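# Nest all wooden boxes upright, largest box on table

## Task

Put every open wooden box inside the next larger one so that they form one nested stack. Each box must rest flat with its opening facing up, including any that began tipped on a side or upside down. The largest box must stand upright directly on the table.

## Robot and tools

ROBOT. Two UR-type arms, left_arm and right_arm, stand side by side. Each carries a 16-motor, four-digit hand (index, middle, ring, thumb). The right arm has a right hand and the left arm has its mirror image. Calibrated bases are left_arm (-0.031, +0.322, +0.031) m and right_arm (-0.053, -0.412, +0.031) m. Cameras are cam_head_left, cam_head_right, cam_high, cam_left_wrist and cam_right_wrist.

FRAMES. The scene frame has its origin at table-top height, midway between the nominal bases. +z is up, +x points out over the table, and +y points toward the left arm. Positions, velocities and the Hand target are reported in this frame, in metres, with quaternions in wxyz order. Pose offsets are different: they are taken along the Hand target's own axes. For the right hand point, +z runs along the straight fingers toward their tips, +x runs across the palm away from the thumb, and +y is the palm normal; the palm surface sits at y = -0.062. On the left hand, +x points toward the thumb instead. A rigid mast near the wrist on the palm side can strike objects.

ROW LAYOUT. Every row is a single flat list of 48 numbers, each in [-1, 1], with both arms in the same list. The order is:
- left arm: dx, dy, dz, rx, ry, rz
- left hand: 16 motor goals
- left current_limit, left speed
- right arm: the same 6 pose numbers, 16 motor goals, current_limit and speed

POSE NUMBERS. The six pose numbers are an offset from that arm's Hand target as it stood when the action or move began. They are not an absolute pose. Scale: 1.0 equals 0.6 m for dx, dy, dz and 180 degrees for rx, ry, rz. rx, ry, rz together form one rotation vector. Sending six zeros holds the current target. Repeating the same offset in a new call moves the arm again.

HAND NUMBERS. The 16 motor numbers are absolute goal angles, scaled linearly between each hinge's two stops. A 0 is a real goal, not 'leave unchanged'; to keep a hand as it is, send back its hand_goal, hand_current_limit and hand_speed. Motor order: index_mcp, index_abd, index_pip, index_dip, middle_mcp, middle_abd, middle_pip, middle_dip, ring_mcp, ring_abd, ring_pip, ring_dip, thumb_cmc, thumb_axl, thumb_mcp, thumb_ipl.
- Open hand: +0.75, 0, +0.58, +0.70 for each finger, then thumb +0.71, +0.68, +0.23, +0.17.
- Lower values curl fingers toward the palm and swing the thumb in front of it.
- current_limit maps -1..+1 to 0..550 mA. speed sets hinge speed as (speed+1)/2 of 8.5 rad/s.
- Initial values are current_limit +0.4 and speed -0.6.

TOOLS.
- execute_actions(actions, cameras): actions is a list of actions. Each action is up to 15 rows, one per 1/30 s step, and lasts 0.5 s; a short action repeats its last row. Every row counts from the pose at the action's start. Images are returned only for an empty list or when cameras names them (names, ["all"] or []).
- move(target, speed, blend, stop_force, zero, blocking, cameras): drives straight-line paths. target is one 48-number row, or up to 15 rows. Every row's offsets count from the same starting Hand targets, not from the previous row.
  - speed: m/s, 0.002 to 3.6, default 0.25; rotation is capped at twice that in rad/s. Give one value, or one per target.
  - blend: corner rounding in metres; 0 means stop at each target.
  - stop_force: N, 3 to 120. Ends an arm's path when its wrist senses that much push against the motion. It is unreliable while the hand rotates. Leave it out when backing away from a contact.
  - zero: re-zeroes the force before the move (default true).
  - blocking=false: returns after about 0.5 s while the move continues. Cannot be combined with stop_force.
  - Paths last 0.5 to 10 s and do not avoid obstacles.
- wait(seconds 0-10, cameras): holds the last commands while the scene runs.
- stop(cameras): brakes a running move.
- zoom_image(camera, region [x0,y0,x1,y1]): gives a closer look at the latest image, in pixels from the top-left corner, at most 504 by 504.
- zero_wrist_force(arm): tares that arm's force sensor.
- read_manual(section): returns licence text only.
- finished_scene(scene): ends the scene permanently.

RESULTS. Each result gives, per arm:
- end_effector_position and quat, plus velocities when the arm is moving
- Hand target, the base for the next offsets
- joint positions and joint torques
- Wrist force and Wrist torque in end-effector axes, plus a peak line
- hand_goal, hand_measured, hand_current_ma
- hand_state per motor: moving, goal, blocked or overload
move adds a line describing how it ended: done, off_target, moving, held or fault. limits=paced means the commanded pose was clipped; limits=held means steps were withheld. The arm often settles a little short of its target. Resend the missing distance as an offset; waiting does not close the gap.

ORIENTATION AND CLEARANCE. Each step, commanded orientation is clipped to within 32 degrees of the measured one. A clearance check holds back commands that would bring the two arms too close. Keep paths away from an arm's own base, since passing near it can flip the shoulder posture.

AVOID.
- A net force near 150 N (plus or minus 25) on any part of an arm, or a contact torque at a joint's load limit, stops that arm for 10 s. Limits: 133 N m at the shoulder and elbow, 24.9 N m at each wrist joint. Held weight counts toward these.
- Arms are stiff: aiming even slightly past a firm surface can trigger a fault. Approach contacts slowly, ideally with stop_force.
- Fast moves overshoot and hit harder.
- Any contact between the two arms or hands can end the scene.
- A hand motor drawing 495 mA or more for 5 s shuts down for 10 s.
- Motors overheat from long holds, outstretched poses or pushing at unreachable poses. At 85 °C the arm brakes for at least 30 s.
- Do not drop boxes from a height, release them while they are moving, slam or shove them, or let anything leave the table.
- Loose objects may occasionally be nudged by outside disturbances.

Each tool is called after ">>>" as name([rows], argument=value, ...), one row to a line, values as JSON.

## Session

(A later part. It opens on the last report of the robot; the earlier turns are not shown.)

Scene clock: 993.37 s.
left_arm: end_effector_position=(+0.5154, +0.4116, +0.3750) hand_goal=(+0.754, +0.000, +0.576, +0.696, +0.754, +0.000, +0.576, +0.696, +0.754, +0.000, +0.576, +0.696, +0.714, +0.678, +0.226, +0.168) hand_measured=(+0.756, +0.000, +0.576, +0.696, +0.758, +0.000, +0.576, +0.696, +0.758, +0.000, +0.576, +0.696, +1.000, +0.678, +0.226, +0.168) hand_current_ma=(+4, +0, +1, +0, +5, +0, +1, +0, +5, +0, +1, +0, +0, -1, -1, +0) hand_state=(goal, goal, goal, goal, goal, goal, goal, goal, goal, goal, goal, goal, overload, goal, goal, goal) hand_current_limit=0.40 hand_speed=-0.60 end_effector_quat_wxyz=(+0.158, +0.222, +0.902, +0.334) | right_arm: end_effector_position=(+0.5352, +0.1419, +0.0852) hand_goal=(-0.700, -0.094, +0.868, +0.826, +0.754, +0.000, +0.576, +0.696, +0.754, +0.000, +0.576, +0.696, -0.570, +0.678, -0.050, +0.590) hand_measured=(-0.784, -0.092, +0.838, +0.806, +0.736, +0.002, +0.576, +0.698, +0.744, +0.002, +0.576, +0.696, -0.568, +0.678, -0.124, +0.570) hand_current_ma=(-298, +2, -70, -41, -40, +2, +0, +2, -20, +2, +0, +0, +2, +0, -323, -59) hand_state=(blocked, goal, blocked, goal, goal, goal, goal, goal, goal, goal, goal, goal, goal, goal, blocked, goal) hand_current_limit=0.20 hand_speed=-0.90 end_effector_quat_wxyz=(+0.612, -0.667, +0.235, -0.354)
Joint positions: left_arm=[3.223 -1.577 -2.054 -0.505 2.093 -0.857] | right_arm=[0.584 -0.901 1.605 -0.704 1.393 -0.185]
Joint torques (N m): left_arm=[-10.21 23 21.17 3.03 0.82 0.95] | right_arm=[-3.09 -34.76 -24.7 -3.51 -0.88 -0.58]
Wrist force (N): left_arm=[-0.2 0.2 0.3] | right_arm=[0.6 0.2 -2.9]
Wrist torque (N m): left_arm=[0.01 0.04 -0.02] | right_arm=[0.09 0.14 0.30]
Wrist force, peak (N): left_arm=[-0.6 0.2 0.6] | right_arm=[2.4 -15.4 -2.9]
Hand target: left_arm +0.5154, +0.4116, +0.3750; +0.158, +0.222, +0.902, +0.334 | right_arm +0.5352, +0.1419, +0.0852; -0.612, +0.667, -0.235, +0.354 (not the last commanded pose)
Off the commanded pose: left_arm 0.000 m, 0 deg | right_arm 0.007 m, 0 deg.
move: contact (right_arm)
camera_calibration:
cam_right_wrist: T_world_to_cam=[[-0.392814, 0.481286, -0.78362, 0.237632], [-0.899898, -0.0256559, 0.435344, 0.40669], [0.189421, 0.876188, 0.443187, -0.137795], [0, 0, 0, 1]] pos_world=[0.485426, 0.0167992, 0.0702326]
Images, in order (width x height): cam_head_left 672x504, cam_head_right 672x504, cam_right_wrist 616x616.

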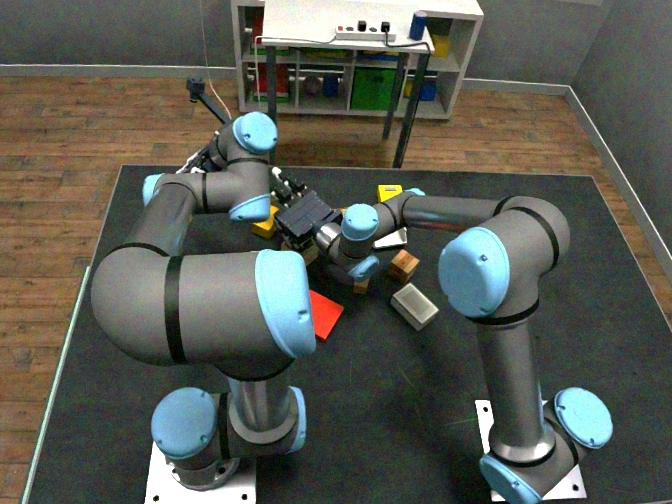

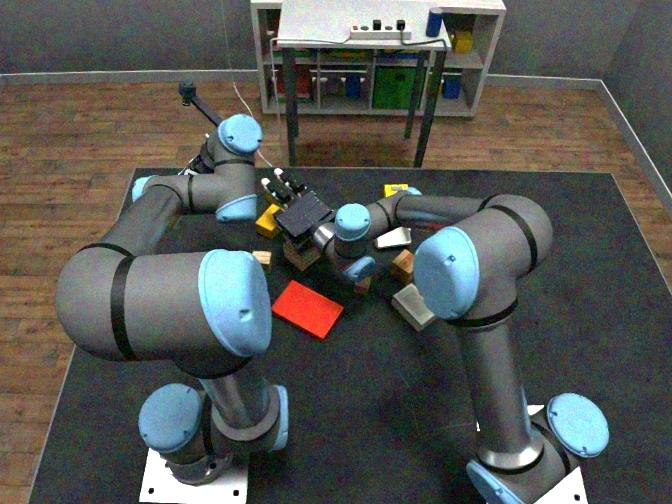

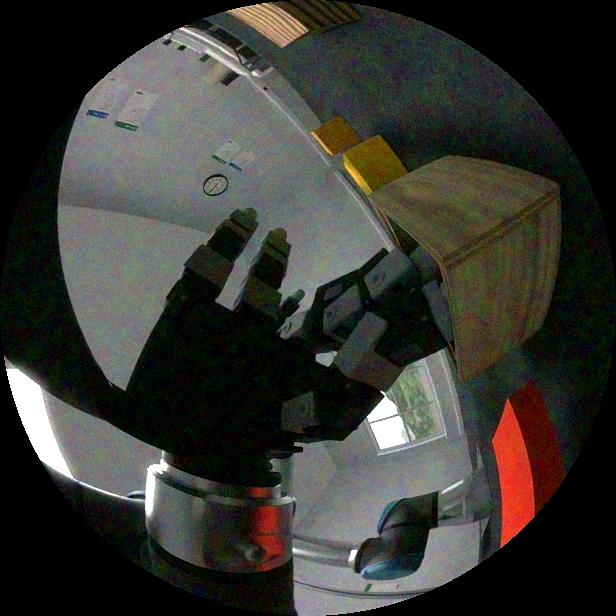

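>>> move([
  [0,0,0,0,0,0, 0.754,0,0.576,0.696,0.754,0,0.576,0.696,0.754,0,0.576,0.696,0.714,0.678,0.226,0.168,0.4,-0.6, 0,0,0,0,0,0, -0.83,-0.095,0.8686,0.826,0.754,0,0.576,0.696,0.754,0,0.576,0.696,-0.571,0.678,-0.17,0.589,0.2,-0.85],
  [0,0,0,0,0,0, 0.754,0,0.576,0.696,0.754,0,0.576,0.696,0.754,0,0.576,0.696,0.714,0.678,0.226,0.168,0.4,-0.6, 0.0368,-0.1966,0,0,0,0, -0.83,-0.095,0.8686,0.826,0.754,0,0.576,0.696,0.754,0,0.576,0.696,-0.571,0.678,-0.17,0.589,0.2,-0.85],
], speed=0.12, cameras=["cam_head_left","cam_head_right","cam_right_wrist","cam_high"])

>>> zoom_image(camera="cam_head_right", region=[240, 210, 330, 300])

>>> zoom_image(camera="cam_right_wrist", region=[360, 80, 610, 330])

Scene clock: 1001.97 s.
left_arm: end_effector_position=(+0.5154, +0.4116, +0.3750) hand_goal=(+0.754, +0.000, +0.576, +0.696, +0.754, +0.000, +0.576, +0.696, +0.754, +0.000, +0.576, +0.696, +0.714, +0.678, +0.226, +0.168) hand_measured=(+0.756, +0.000, +0.576, +0.696, +0.758, +0.000, +0.576, +0.696, +0.758, +0.000, +0.576, +0.696, +1.000, +0.678, +0.226, +0.168) hand_current_ma=(+4, +0, +1, +0, +5, +0, +1, +0, +5, +0, +1, +0, +0, -1, -1, +0) hand_state=(goal, goal, goal, goal, goal, goal, goal, goal, goal, goal, goal, goal, overload, goal, goal, goal) hand_current_limit=0.40 hand_speed=-0.60 end_effector_quat_wxyz=(+0.158, +0.222, +0.902, +0.334) | right_arm: end_effector_position=(+0.5352, +0.1419, +0.2052) hand_goal=(-0.830, -0.094, +0.868, +0.826, +0.754, +0.000, +0.576, +0.696, +0.754, +0.000, +0.576, +0.696, -0.570, +0.678, -0.170, +0.590) hand_measured=(-0.824, -0.092, +0.866, +0.824, +0.736, +0.002, +0.576, +0.698, +0.744, +0.002, +0.576, +0.696, -0.568, +0.678, -0.164, +0.588) hand_current_ma=(+9, +2, -3, -3, -40, +2, +0, +2, -20, +2, +0, +0, +2, +0, +11, -3) hand_state=(goal, goal, goal, goal, goal, goal, goal, goal, goal, goal, goal, goal, goal, goal, goal, goal) hand_current_limit=0.20 hand_speed=-0.85 end_effector_quat_wxyz=(+0.612, -0.667, +0.235, -0.354)
Joint positions: left_arm=[3.223 -1.577 -2.054 -0.505 2.093 -0.857] | right_arm=[0.584 -1.055 1.505 -0.45 1.393 -0.185]
Joint torques (N m): left_arm=[-9.64 23.3 21.53 2.8 1.06 0.95] | right_arm=[9.41 -41.75 -16.73 -0.52 1.96 -0.6]
Wrist force (N): left_arm=[-0.2 0.2 0.0] | right_arm=[0.8 1.4 -2.4]
Wrist torque (N m): left_arm=[0.02 0.03 -0.02] | right_arm=[0.14 0.09 0.29]
Wrist force, peak (N): left_arm=[-0.5 0.5 0.4] | right_arm=[0.6 3.1 -2.6]
Hand target: left_arm +0.5154, +0.4116, +0.3750; +0.158, +0.222, +0.902, +0.334 | right_arm +0.5351, +0.1418, +0.2052; -0.612, +0.667, -0.235, +0.354
Off the commanded pose: left_arm 0.000 m, 0 deg | right_arm 0.000 m, 0 deg.
move: done
camera_calibration:
cam_right_wrist: T_world_to_cam=[[-0.392737, 0.481322, -0.783637, 0.331632], [-0.899954, -0.0257371, 0.435224, 0.3545], [0.189314, 0.876166, 0.443276, -0.190943], [0, 0, 0, 1]] pos_world=[0.485426, 0.0167993, 0.190233]
Images, in order (width x height): cam_head_left 672x504, cam_head_right 672x504, cam_high 672x504, cam_right_wrist 616x616.

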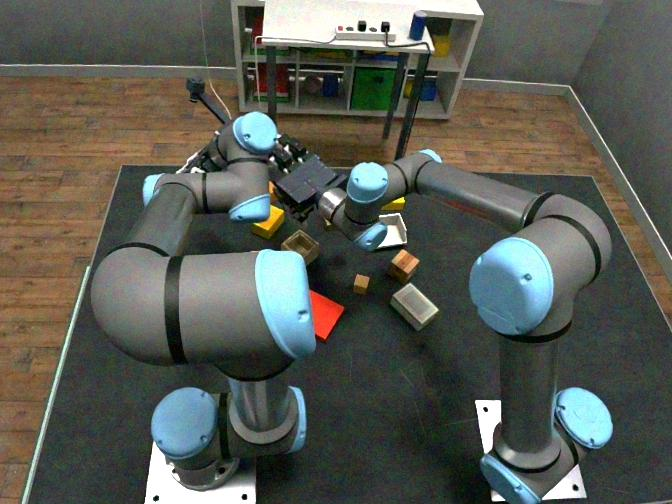

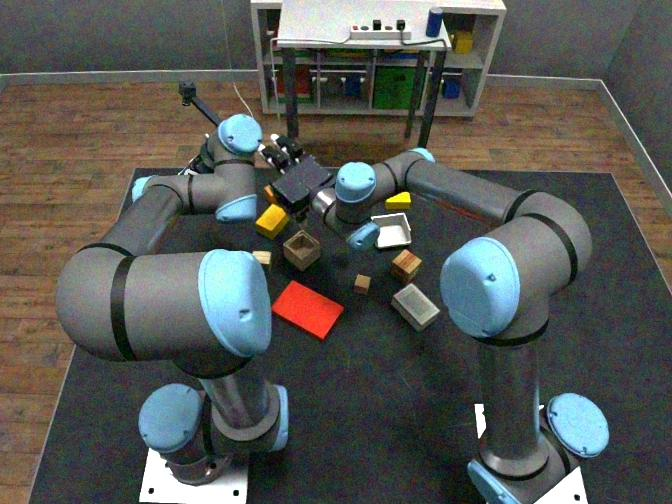

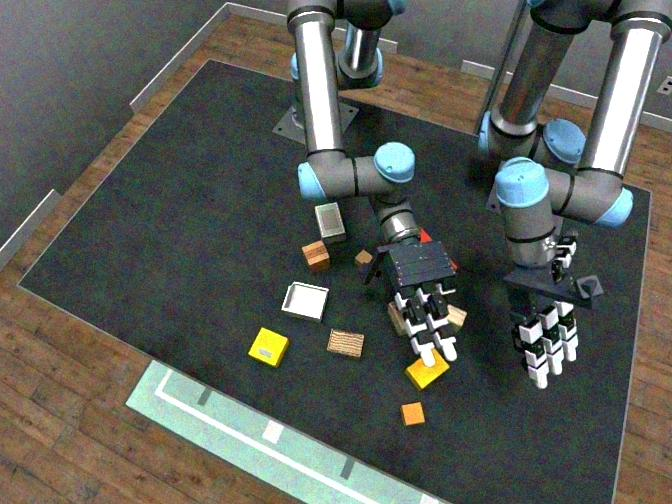

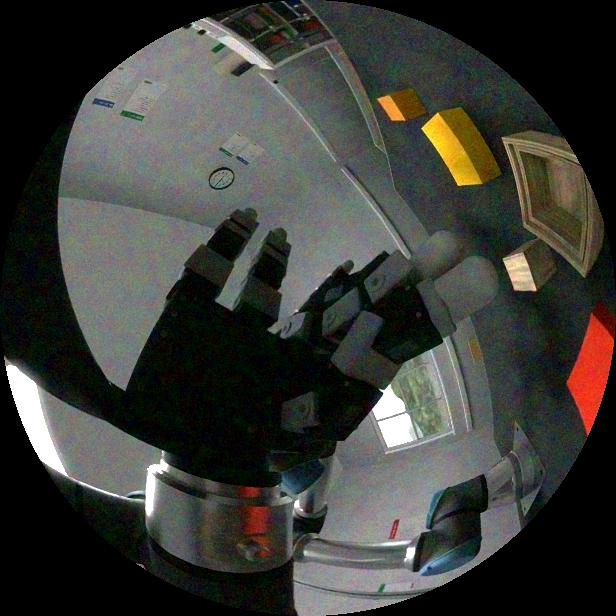

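Scaled by 5.600.

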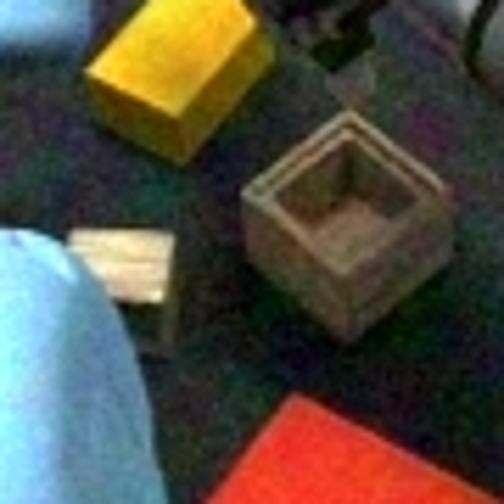

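Scaled by 2.016 from the camera's 616x616 image, which has a finer 880x880 frame.

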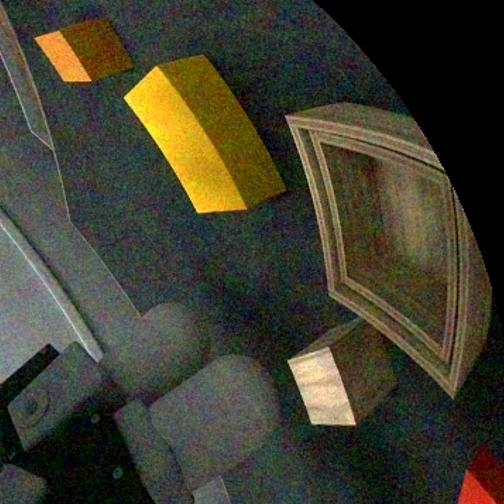

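>>> zoom_image(camera="cam_head_right", region=[245, 240, 285, 280])

>>> zoom_image(camera="cam_right_wrist", region=[480, 220, 580, 320])

>>> zoom_image(camera="cam_high", region=[425, 285, 485, 345])

>>> zoom_image(camera="cam_head_right", region=[340, 265, 380, 305])

Scaled by 12.600.

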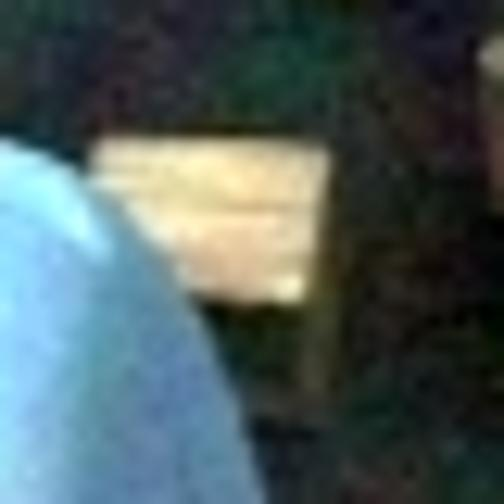

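Scaled by 5.040 from the camera's 616x616 image, which has a finer 880x880 frame.

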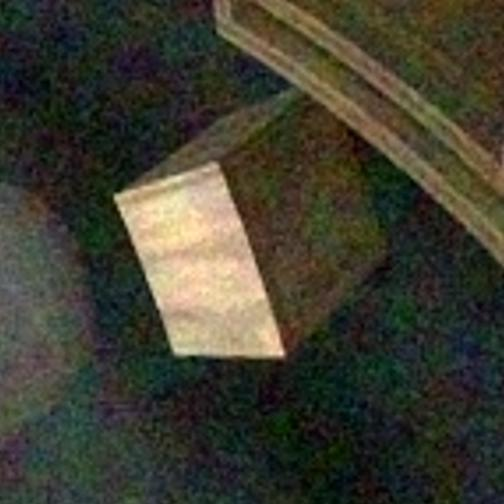

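Scaled by 8.400.

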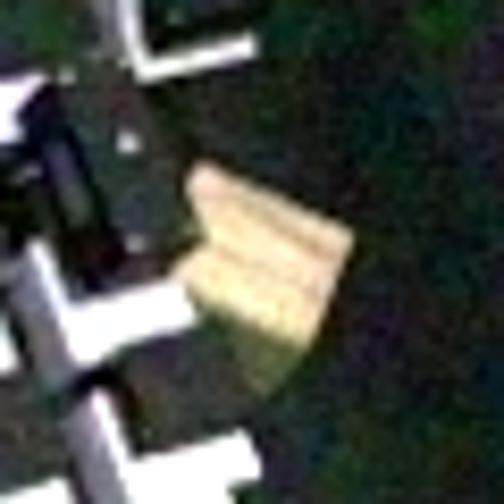

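Scaled by 12.600.

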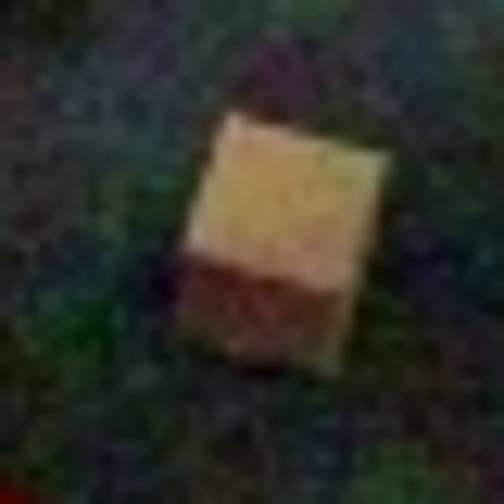

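>>> move(target=[0,0,0,0,0,0, 0.754,0,0.576,0.696,0.754,0,0.576,0.696,0.754,0,0.576,0.696,0.714,0.678,0.226,0.168,0.4,-0.6, -0.3185,0,-0.0235,0.1515,-0.2139,-0.2593, -0.36,-0.095,0.576,0.696,0.754,0,0.576,0.696,0.754,0,0.576,0.696,-0.571,0.678,0.33,0.168,0.3,-0.6], speed=0.25, cameras=["all"])

>>> zoom_image(camera="cam_right_wrist", region=[330, 100, 616, 386])

>>> zoom_image(camera="cam_high", region=[360, 220, 500, 360])

Scene clock: 1110.23 s.
left_arm: end_effector_position=(+0.5154, +0.4116, +0.3750) hand_goal=(+0.754, +0.000, +0.576, +0.696, +0.754, +0.000, +0.576, +0.696, +0.754, +0.000, +0.576, +0.696, +0.714, +0.678, +0.226, +0.168) hand_measured=(+0.756, +0.000, +0.576, +0.696, +0.758, +0.000, +0.576, +0.696, +0.758, +0.000, +0.576, +0.696, +1.000, +0.678, +0.226, +0.168) hand_current_ma=(+4, +0, +1, +0, +5, +0, +1, +0, +6, +0, +1, +0, +0, -1, -1, +0) hand_state=(goal, goal, goal, goal, goal, goal, goal, goal, goal, goal, goal, goal, overload, goal, goal, goal) hand_current_limit=0.40 hand_speed=-0.60 end_effector_quat_wxyz=(+0.158, +0.222, +0.902, +0.334) | right_arm: end_effector_position=(+0.4023, +0.2754, +0.1699) hand_goal=(-0.360, -0.094, +0.576, +0.696, +0.754, +0.000, +0.576, +0.696, +0.754, +0.000, +0.576, +0.696, -0.570, +0.678, +0.330, +0.168) hand_measured=(-0.364, -0.092, +0.578, +0.698, +0.742, +0.002, +0.576, +0.698, +0.742, +0.002, +0.570, +0.692, -0.564, +0.678, +0.328, +0.170) hand_current_ma=(-6, +2, +2, +3, -21, +2, +0, +2, -26, +1, -8, -4, +9, +0, -4, +3) hand_state=(goal, goal, goal, goal, goal, goal, goal, goal, goal, goal, goal, goal, goal, goal, goal, goal) hand_current_limit=0.30 hand_speed=-0.60 end_effector_quat_wxyz=(+0.601, -0.623, -0.334, -0.373) end_effector_velocity=(+0.000, +0.000, +0.001) end_effector_angular_velocity=(+0.000, -0.005, +0.000)
Joint positions: left_arm=[3.223 -1.577 -2.054 -0.505 2.093 -0.857] | right_arm=[0.714 -0.945 1.498 -0.553 0.723 -1.048]
Joint velocities: left_arm=[within noise] | right_arm=[0 -0.001 0 -0.001 0 -0.005]
Joint torques (N m): left_arm=[-9.08 21.45 21.36 3.08 0.74 1.06] | right_arm=[-9.97 -48.58 -14.49 -1.71 -0.53 -0.72]
Wrist force (N): left_arm=[-0.2 0.3 0.3] | right_arm=[-1.4 0.4 -3.5]
Wrist torque (N m): left_arm=[0.00 0.05 -0.02] | right_arm=[0.26 0.25 0.12]
Wrist force, peak (N): left_arm=[3.7 4.0 1.9] | right_arm=[2.1 3.1 -7.8]
Hand target: left_arm +0.5154, +0.4116, +0.3750; +0.158, +0.222, +0.902, +0.334 | right_arm +0.4023, +0.2754, +0.1699; +0.601, -0.623, -0.334, -0.373
Off the commanded pose: left_arm 0.000 m, 0 deg | right_arm 0.000 m, 0 deg.
move: done
camera_calibration:
cam_right_wrist: T_world_to_cam=[[0.191566, 0.00204788, -0.981478, 0.118008], [-0.742091, -0.654159, -0.146207, 0.462101], [-0.642342, 0.756354, -0.123795, 0.19674], [0, 0, 0, 1]] pos_world=[0.446689, 0.153241, 0.20774]

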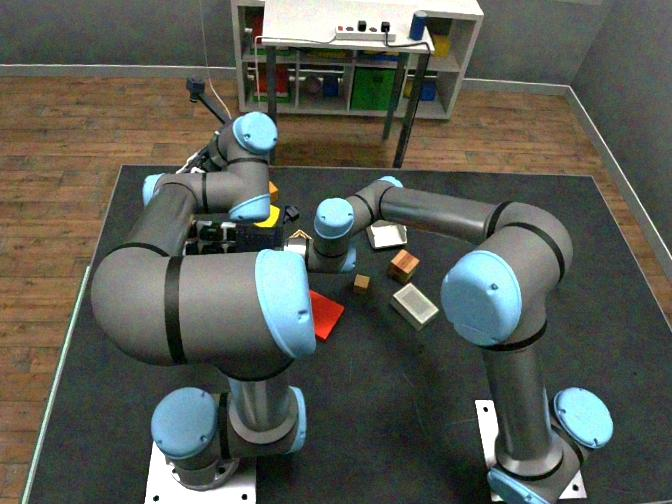

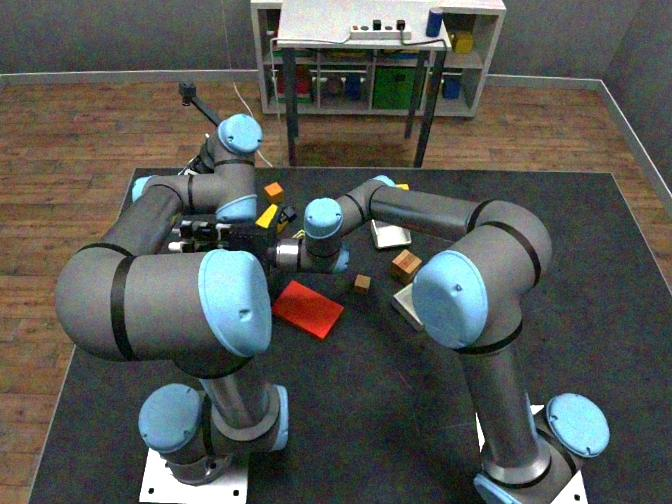

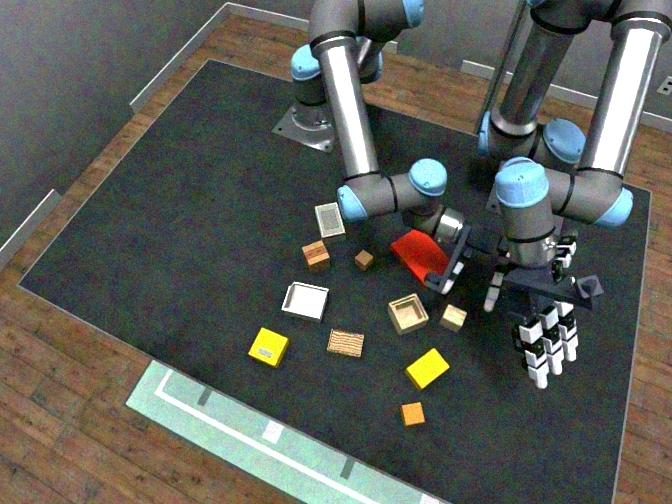

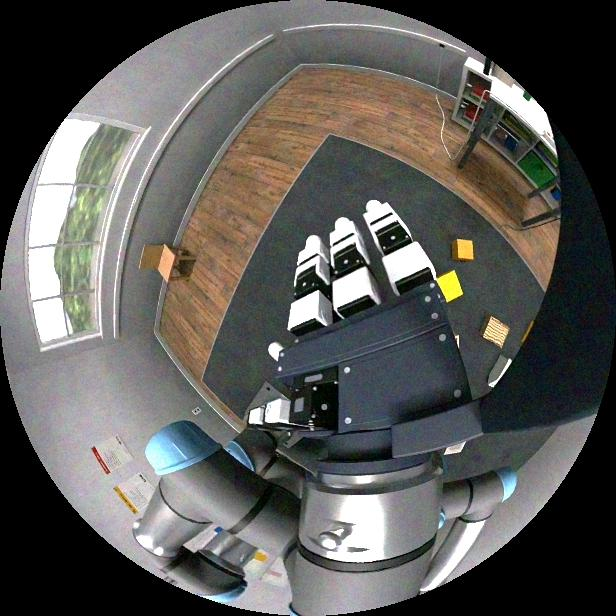

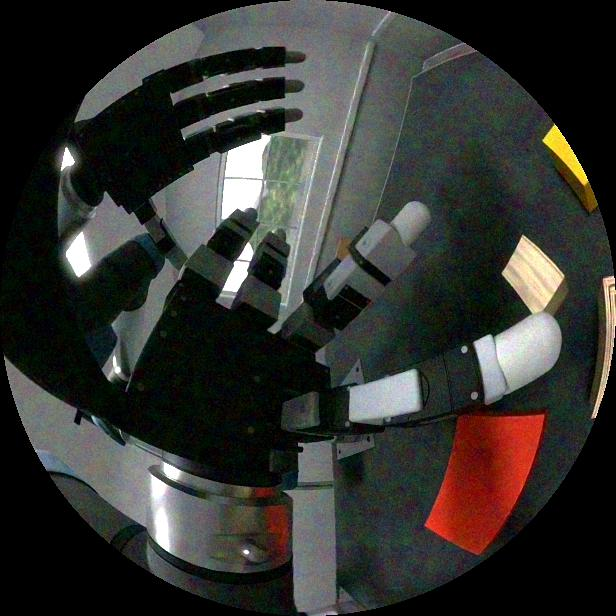

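Scaled by 1.762 from the camera's 616x616 image, which has a finer 880x880 frame.

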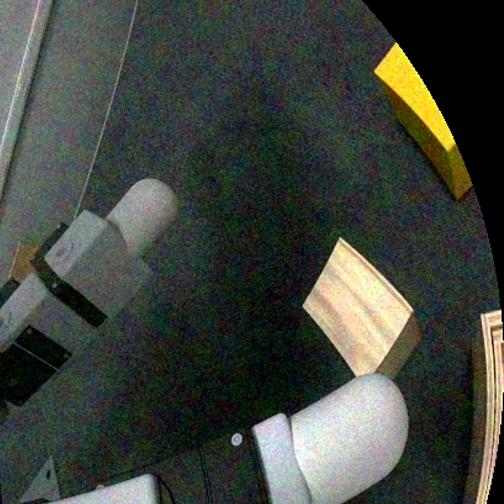

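Scaled by 3.600.

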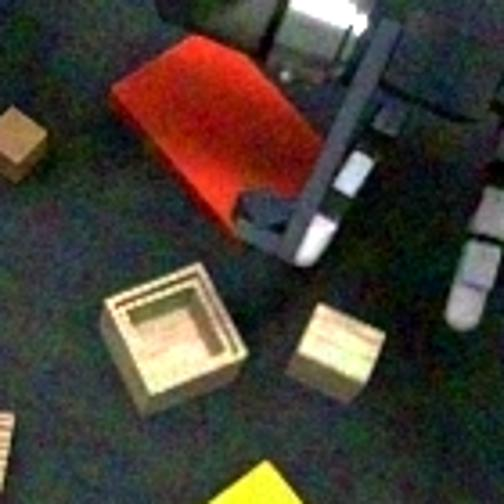

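>>> move(target=[0,0,0,0,0,0, 0.754,0,0.576,0.696,0.754,0,0.576,0.696,0.754,0,0.576,0.696,0.714,0.678,0.226,0.168,0.4,-0.6, 0,0,0,0,0,0, -0.36,-0.095,0.576,0.696,0.1,0,-0.7,-0.2,0.1,0,-0.7,-0.2,-0.571,0.678,0.33,0.168,0.3,-0.6], cameras=["cam_right_wrist"])

>>> zoom_image(camera="cam_right_wrist", region=[440, 180, 616, 356])

Scene clock: 1126.40 s.
left_arm: end_effector_position=(+0.5154, +0.4116, +0.3750) hand_goal=(+0.754, +0.000, +0.576, +0.696, +0.754, +0.000, +0.576, +0.696, +0.754, +0.000, +0.576, +0.696, +0.714, +0.678, +0.226, +0.168) hand_measured=(+0.756, +0.000, +0.576, +0.696, +0.758, +0.000, +0.576, +0.696, +0.758, +0.000, +0.576, +0.696, +1.000, +0.678, +0.226, +0.168) hand_current_ma=(+4, +0, +1, +0, +5, +0, +1, +0, +6, +0, +1, +0, +0, -1, -1, +0) hand_state=(goal, goal, goal, goal, goal, goal, goal, goal, goal, goal, goal, goal, overload, goal, goal, goal) hand_current_limit=0.40 hand_speed=-0.60 end_effector_quat_wxyz=(+0.158, +0.222, +0.902, +0.334) | right_arm: end_effector_position=(+0.4023, +0.2754, +0.1699) hand_goal=(-0.360, -0.094, +0.576, +0.696, +0.100, +0.000, -0.700, -0.200, +0.100, +0.000, -0.700, -0.200, -0.570, +0.678, +0.330, +0.168) hand_measured=(-0.364, -0.092, +0.578, +0.698, +0.100, +0.002, -0.696, -0.196, +0.100, +0.002, -0.694, -0.196, -0.564, +0.678, +0.328, +0.170) hand_current_ma=(-6, +2, +2, +3, +0, +2, +6, +4, +0, +1, +7, +4, +9, +0, -4, +3) hand_state=(goal, goal, goal, goal, goal, goal, goal, goal, goal, goal, goal, goal, goal, goal, goal, goal) hand_current_limit=0.30 hand_speed=-0.60 end_effector_quat_wxyz=(+0.601, -0.623, -0.334, -0.373)
Joint positions: left_arm=[3.223 -1.577 -2.054 -0.505 2.093 -0.857] | right_arm=[0.714 -0.945 1.498 -0.553 0.723 -1.048]
Joint torques (N m): left_arm=[-8.71 22.69 22.92 2.88 0.71 1.16] | right_arm=[-9.04 -49.86 -11.23 -2.55 -0.64 0]
Wrist force (N): left_arm=[-0.3 0.2 0.5] | right_arm=[-1.4 0.2 -3.4]
Wrist torque (N m): left_arm=[-0.03 0.06 -0.03] | right_arm=[0.27 0.31 0.20]
Wrist force, peak (N): left_arm=[-0.4 0.5 0.5] | right_arm=[-1.4 0.3 -3.8]
Hand target: left_arm +0.5154, +0.4116, +0.3750; +0.158, +0.222, +0.902, +0.334 | right_arm +0.4023, +0.2754, +0.1699; +0.601, -0.623, -0.334, -0.373
Off the commanded pose: left_arm 0.000 m, 0 deg | right_arm 0.000 m, 0 deg.
move: done
camera_calibration:
cam_right_wrist: T_world_to_cam=[[0.191629, 0.00200055, -0.981465, 0.117985], [-0.74203, -0.654227, -0.146213, 0.46202], [-0.642394, 0.756296, -0.123884, 0.196867], [0, 0, 0, 1]] pos_world=[0.44669, 0.153141, 0.20774]
Images, in order (width x height): cam_right_wrist 616x616.

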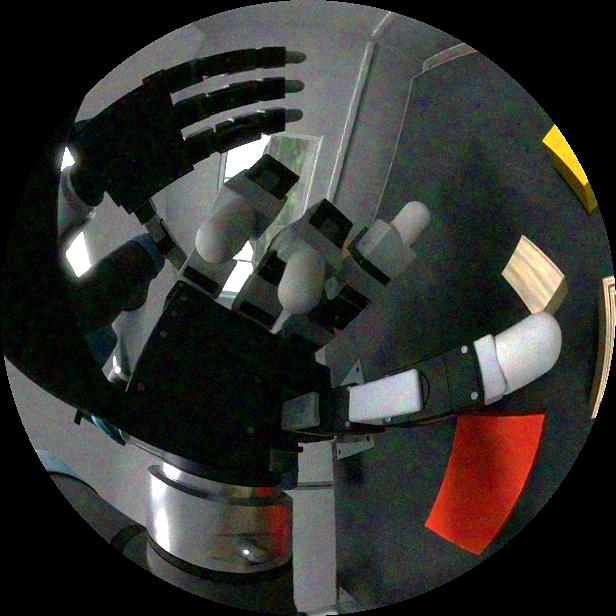

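Scaled by 2.864 from the camera's 616x616 image, which has a finer 880x880 frame.

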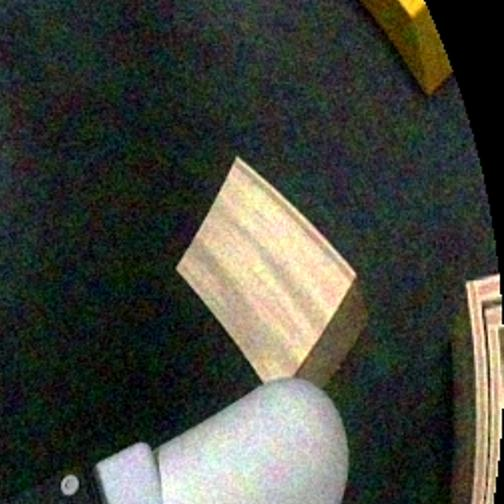

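>>> move(target=[0,0,0,0,0,0, 0.754,0,0.576,0.696,0.754,0,0.576,0.696,0.754,0,0.576,0.696,0.714,0.678,0.226,0.168,0.4,-0.6, -0.106,0.0663,0.0007,0,0,0, -0.36,-0.095,0.576,0.696,0.1,0,-0.7,-0.2,0.1,0,-0.7,-0.2,-0.571,0.678,0.33,0.168,0.3,-0.6], speed=0.12, stop_force=6, cameras=["cam_right_wrist","cam_high"])

>>> zoom_image(camera="cam_right_wrist", region=[400, 160, 600, 360])

>>> zoom_image(camera="cam_high", region=[400, 240, 500, 340])

Scene clock: 1165.13 s.
left_arm: end_effector_position=(+0.5154, +0.4116, +0.3750) hand_goal=(+0.754, +0.000, +0.576, +0.696, +0.754, +0.000, +0.576, +0.696, +0.754, +0.000, +0.576, +0.696, +0.714, +0.678, +0.226, +0.168) hand_measured=(+0.756, +0.000, +0.576, +0.696, +0.758, +0.000, +0.576, +0.696, +0.758, +0.000, +0.576, +0.696, +1.000, +0.678, +0.226, +0.168) hand_current_ma=(+4, +0, +1, +0, +5, +0, +1, +0, +6, +0, +1, +0, +0, -1, -1, +0) hand_state=(goal, goal, goal, goal, goal, goal, goal, goal, goal, goal, goal, goal, overload, goal, goal, goal) hand_current_limit=0.40 hand_speed=-0.60 end_effector_quat_wxyz=(+0.158, +0.222, +0.902, +0.334) | right_arm: end_effector_position=(+0.4051, +0.2756, +0.0950) hand_goal=(-0.360, -0.094, +0.576, +0.696, +0.100, +0.000, -0.700, -0.200, +0.100, +0.000, -0.700, -0.200, -0.570, +0.678, +0.330, +0.168) hand_measured=(-0.364, -0.092, +0.578, +0.698, +0.100, +0.002, -0.696, -0.196, +0.100, +0.002, -0.696, -0.196, -0.564, +0.678, +0.328, +0.170) hand_current_ma=(-6, +2, +2, +3, +0, +2, +6, +4, +0, +1, +7, +4, +10, +0, -4, +3) hand_state=(goal, goal, goal, goal, goal, goal, goal, goal, goal, goal, goal, goal, goal, goal, goal, goal) hand_current_limit=0.30 hand_speed=-0.60 end_effector_quat_wxyz=(+0.601, -0.623, -0.334, -0.373)
Joint positions: left_arm=[3.223 -1.577 -2.054 -0.505 2.093 -0.857] | right_arm=[0.711 -0.838 1.537 -0.699 0.721 -1.048]
Joint torques (N m): left_arm=[-10.55 22.38 21.41 2.74 0.75 1.22] | right_arm=[3.66 -37.87 -25.67 -3 1.31 0.9]
Wrist force (N): left_arm=[-0.3 0.3 0.2] | right_arm=[-1.2 0.6 -3.3]
Wrist torque (N m): left_arm=[0.02 0.05 -0.04] | right_arm=[0.30 0.28 0.29]
Wrist force, peak (N): left_arm=[-0.5 0.6 0.3] | right_arm=[-2.4 1.0 -3.4]
Hand target: left_arm +0.5154, +0.4116, +0.3750; +0.158, +0.222, +0.902, +0.334 | right_arm +0.4050, +0.2756, +0.0950; +0.601, -0.623, -0.334, -0.373
Off the commanded pose: left_arm 0.000 m, 0 deg | right_arm 0.000 m, 0 deg.
move: done
camera_calibration:
cam_right_wrist: T_world_to_cam=[[0.191629, 0.00200055, -0.981465, 0.0439358], [-0.74203, -0.654227, -0.146213, 0.453343], [-0.642394, 0.756296, -0.123884, 0.189159], [0, 0, 0, 1]] pos_world=[0.44949, 0.153441, 0.13284]
Images, in order (width x height): cam_high 672x504, cam_right_wrist 616x616.

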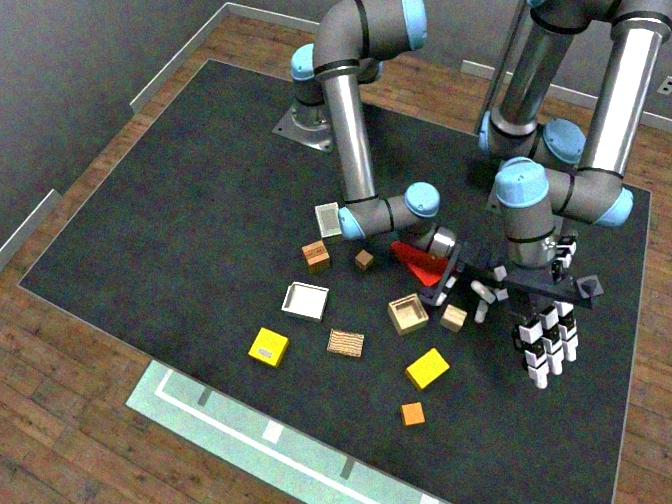

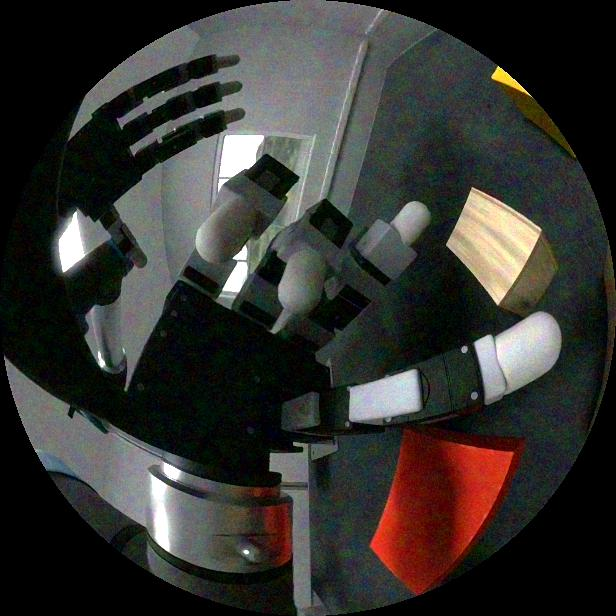

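Scaled by 2.520 from the camera's 616x616 image, which has a finer 880x880 frame.

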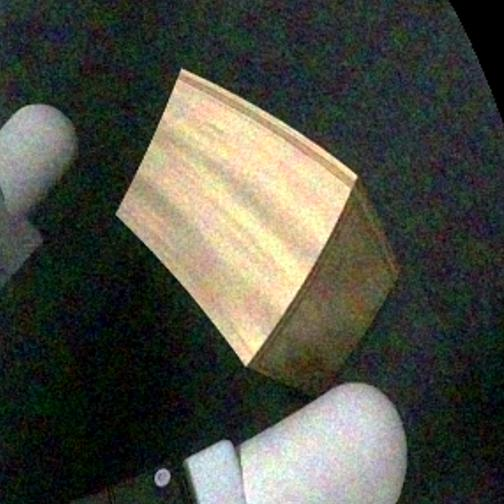

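Scaled by 5.040.

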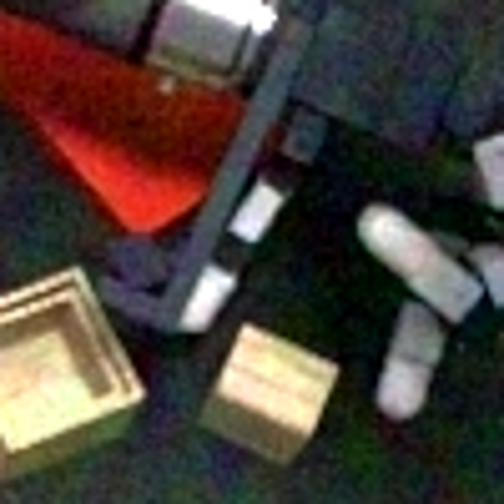

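>>> move([
  [0,0,0,0,0,0, 0.754,0,0.576,0.696,0.754,0,0.576,0.696,0.754,0,0.576,0.696,0.714,0.678,0.226,0.168,0.4,-0.6, -0.0455,0.0295,0.0032,0,0,0, -0.36,-0.095,0.576,0.696,0.1,0,-0.7,-0.2,0.1,0,-0.7,-0.2,-0.571,0.678,0.33,0.168,0.3,-0.6],
  [0,0,0,0,0,0, 0.754,0,0.576,0.696,0.754,0,0.576,0.696,0.754,0,0.576,0.696,0.714,0.678,0.226,0.168,0.4,-0.6, -0.0455,0.0295,0.0032,0,0,0, -0.545,-0.095,0.576,0.696,0.1,0,-0.7,-0.2,0.1,0,-0.7,-0.2,-0.571,0.678,0.12,0.168,0.3,-0.87],
], speed=0.08, cameras=["cam_right_wrist","cam_high"])

>>> zoom_image(camera="cam_right_wrist", region=[360, 160, 600, 400])

Scene clock: 1183.57 s.
left_arm: end_effector_position=(+0.5154, +0.4116, +0.3750) hand_goal=(+0.754, +0.000, +0.576, +0.696, +0.754, +0.000, +0.576, +0.696, +0.754, +0.000, +0.576, +0.696, +0.714, +0.678, +0.226, +0.168) hand_measured=(+0.756, +0.000, +0.576, +0.696, +0.758, +0.000, +0.576, +0.696, +0.758, +0.000, +0.576, +0.696, +1.000, +0.678, +0.226, +0.168) hand_current_ma=(+4, +0, +1, +0, +5, +0, +1, +0, +6, +0, +1, +0, +0, -1, -1, +0) hand_state=(goal, goal, goal, goal, goal, goal, goal, goal, goal, goal, goal, goal, overload, goal, goal, goal) hand_current_limit=0.40 hand_speed=-0.60 end_effector_quat_wxyz=(+0.158, +0.222, +0.902, +0.334) | right_arm: end_effector_position=(+0.4069, +0.2775, +0.0625) hand_goal=(-0.544, -0.094, +0.576, +0.696, +0.100, +0.000, -0.700, -0.200, +0.100, +0.000, -0.700, -0.200, -0.570, +0.678, +0.120, +0.168) hand_measured=(-0.500, -0.092, +0.598, +0.706, +0.100, +0.002, -0.696, -0.196, +0.100, +0.002, -0.696, -0.196, -0.562, +0.678, +0.196, +0.184) hand_current_ma=(+124, +1, +48, +16, +0, +2, +6, +4, +0, +1, +7, +4, +11, +0, +340, +43) hand_state=(blocked, goal, blocked, goal, goal, goal, goal, goal, goal, goal, goal, goal, goal, goal, blocked, goal) hand_current_limit=0.30 hand_speed=-0.87 end_effector_quat_wxyz=(+0.601, -0.623, -0.334, -0.373)
Joint positions: left_arm=[3.223 -1.577 -2.054 -0.505 2.093 -0.857] | right_arm=[0.712 -0.783 1.537 -0.754 0.721 -1.048]
Joint torques (N m): left_arm=[-9.77 22.01 20.57 2.89 0.7 1.07] | right_arm=[7.5 -41.85 -20.55 -0.63 1.41 1.01]
Wrist force (N): left_arm=[-0.2 0.3 0.4] | right_arm=[-1.1 -0.1 -3.6]
Wrist torque (N m): left_arm=[-0.01 0.04 -0.03] | right_arm=[0.23 0.31 0.27]
Wrist force, peak (N): left_arm=[-0.7 0.5 0.1] | right_arm=[-0.9 -0.1 -4.0]
Hand target: left_arm +0.5154, +0.4116, +0.3750; +0.158, +0.222, +0.902, +0.334 | right_arm +0.4069, +0.2775, +0.0625; +0.601, -0.623, -0.334, -0.373
Off the commanded pose: left_arm 0.000 m, 0 deg | right_arm 0.000 m, 0 deg.
move: done
camera_calibration:
cam_right_wrist: T_world_to_cam=[[0.191702, 0.00206378, -0.981451, 0.0116453], [-0.74201, -0.654228, -0.146309, 0.451105], [-0.642395, 0.756295, -0.123886, 0.184929], [0, 0, 0, 1]] pos_world=[0.45129, 0.155241, 0.10034]
Images, in order (width x height): cam_high 672x504, cam_right_wrist 616x616.

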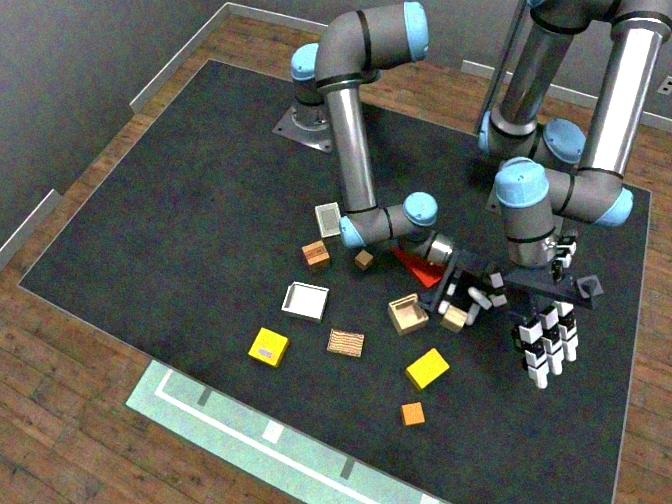

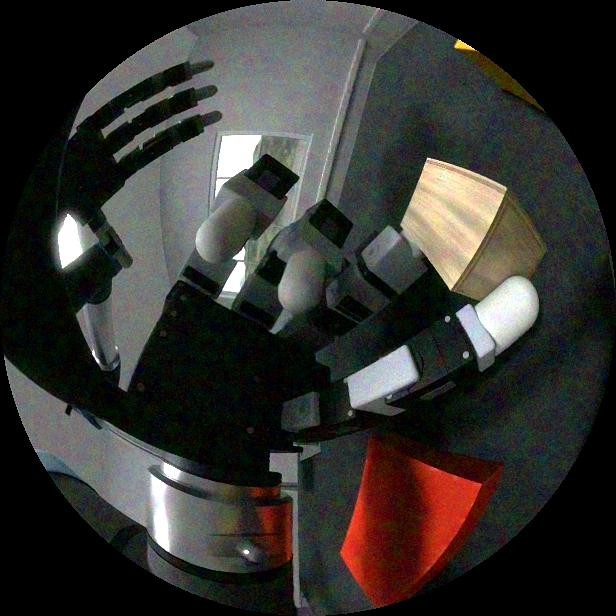

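Scaled by 2.100 from the camera's 616x616 image, which has a finer 880x880 frame.

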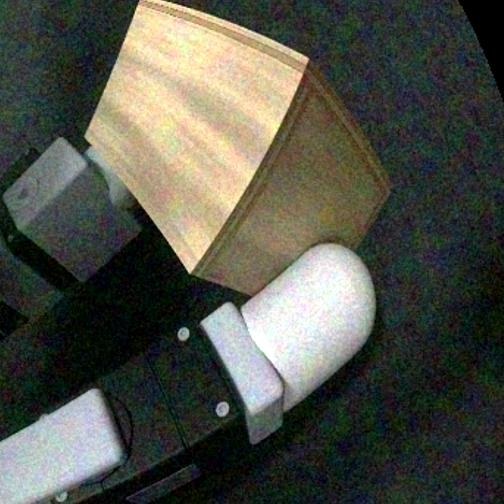

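>>> move([
  [0,0,0,0,0,0, 0.754,0,0.576,0.696,0.754,0,0.576,0.696,0.754,0,0.576,0.696,0.714,0.678,0.226,0.168,0.4,-0.6, 0.1588,-0.0917,0,0,0,0, -0.545,-0.095,0.576,0.696,0.1,0,-0.7,-0.2,0.1,0,-0.7,-0.2,-0.571,0.678,0.12,0.168,0.3,-0.87],
  [0,0,0,0,0,0, 0.754,0,0.576,0.696,0.754,0,0.576,0.696,0.754,0,0.576,0.696,0.714,0.678,0.226,0.168,0.4,-0.6, 0.3758,-0.0075,-0.4017,-0.1641,0.1641,0.1593, -0.545,-0.095,0.576,0.696,0.1,0,-0.7,-0.2,0.1,0,-0.7,-0.2,-0.571,0.678,0.12,0.168,0.3,-0.87],
], speed=[0.12,0.3], blend=[0.02,0], cameras=["cam_right_wrist","cam_high"])

>>> zoom_image(camera="cam_right_wrist", region=[360, 140, 600, 380])

Scene clock: 1215.53 s.
left_arm: end_effector_position=(+0.5154, +0.4116, +0.3750) hand_goal=(+0.754, +0.000, +0.576, +0.696, +0.754, +0.000, +0.576, +0.696, +0.754, +0.000, +0.576, +0.696, +0.714, +0.678, +0.226, +0.168) hand_measured=(+0.756, +0.000, +0.576, +0.696, +0.758, +0.000, +0.576, +0.696, +0.758, +0.000, +0.576, +0.696, +1.000, +0.678, +0.226, +0.168) hand_current_ma=(+4, +0, +1, +0, +5, +0, +1, +0, +6, +0, +1, +0, +0, -1, -1, +0) hand_state=(goal, goal, goal, goal, goal, goal, goal, goal, goal, goal, goal, goal, overload, goal, goal, goal) hand_current_limit=0.40 hand_speed=-0.60 end_effector_quat_wxyz=(+0.158, +0.222, +0.902, +0.334) | right_arm: end_effector_position=(+0.5001, +0.0300, +0.2601) hand_goal=(-0.544, -0.094, +0.576, +0.696, +0.100, +0.000, -0.700, -0.200, +0.100, +0.000, -0.700, -0.200, -0.570, +0.678, +0.120, +0.168) hand_measured=(-0.500, -0.092, +0.602, +0.708, +0.098, +0.002, -0.696, -0.196, +0.098, +0.002, -0.696, -0.198, -0.558, +0.678, +0.192, +0.184) hand_current_ma=(+127, +1, +59, +21, -1, +2, +6, +4, -2, +1, +7, +4, +24, +0, +312, +43) hand_state=(blocked, goal, blocked, goal, goal, goal, goal, goal, goal, goal, goal, goal, goal, goal, blocked, goal) hand_current_limit=0.30 hand_speed=-0.87 end_effector_quat_wxyz=(-0.561, +0.701, -0.092, +0.431)
Joint positions: left_arm=[3.223 -1.577 -2.054 -0.505 2.093 -0.857] | right_arm=[0.439 -1.331 1.755 -0.425 1.17 -0.524]
Joint torques (N m): left_arm=[-10.55 22.48 21.71 2.95 0.66 1.24] | right_arm=[0.59 -31.29 -12.92 -0.73 0.82 0.45]
Wrist force (N): left_arm=[-0.2 0.2 0.4] | right_arm=[-0.1 1.5 -2.6]
Wrist torque (N m): left_arm=[-0.01 0.05 -0.02] | right_arm=[0.25 0.13 0.47]
Wrist force, peak (N): left_arm=[-0.6 0.3 0.5] | right_arm=[-2.6 1.6 -3.3]
Hand target: left_arm +0.5154, +0.4116, +0.3750; +0.158, +0.222, +0.902, +0.334 | right_arm +0.5000, +0.0300, +0.2601; -0.561, +0.701, -0.092, +0.431
Off the commanded pose: left_arm 0.000 m, 0 deg | right_arm 0.000 m, 0 deg.
move: done
camera_calibration:
cam_right_wrist: T_world_to_cam=[[-0.219658, 0.240356, -0.945505, 0.377379], [-0.974842, -0.0164597, 0.222289, 0.388652], [0.0378658, 0.970545, 0.237924, 0.0156514], [0, 0, 0, 1]] pos_world=[0.461176, -0.0994986, 0.266697]
Images, in order (width x height): cam_high 672x504, cam_right_wrist 616x616.

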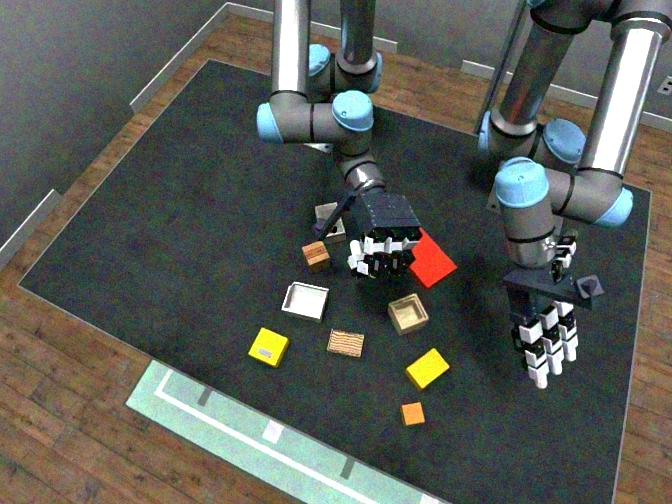

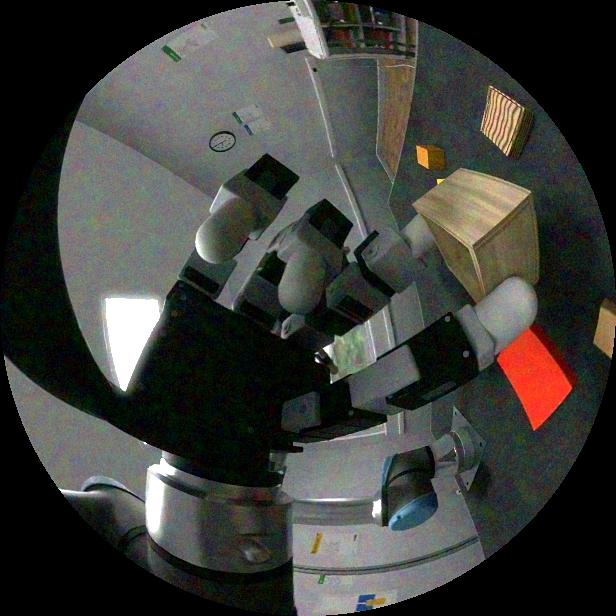

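Scaled by 2.100 from the camera's 616x616 image, which has a finer 880x880 frame.

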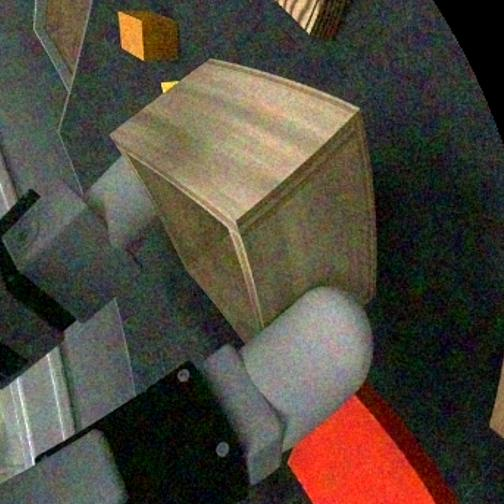

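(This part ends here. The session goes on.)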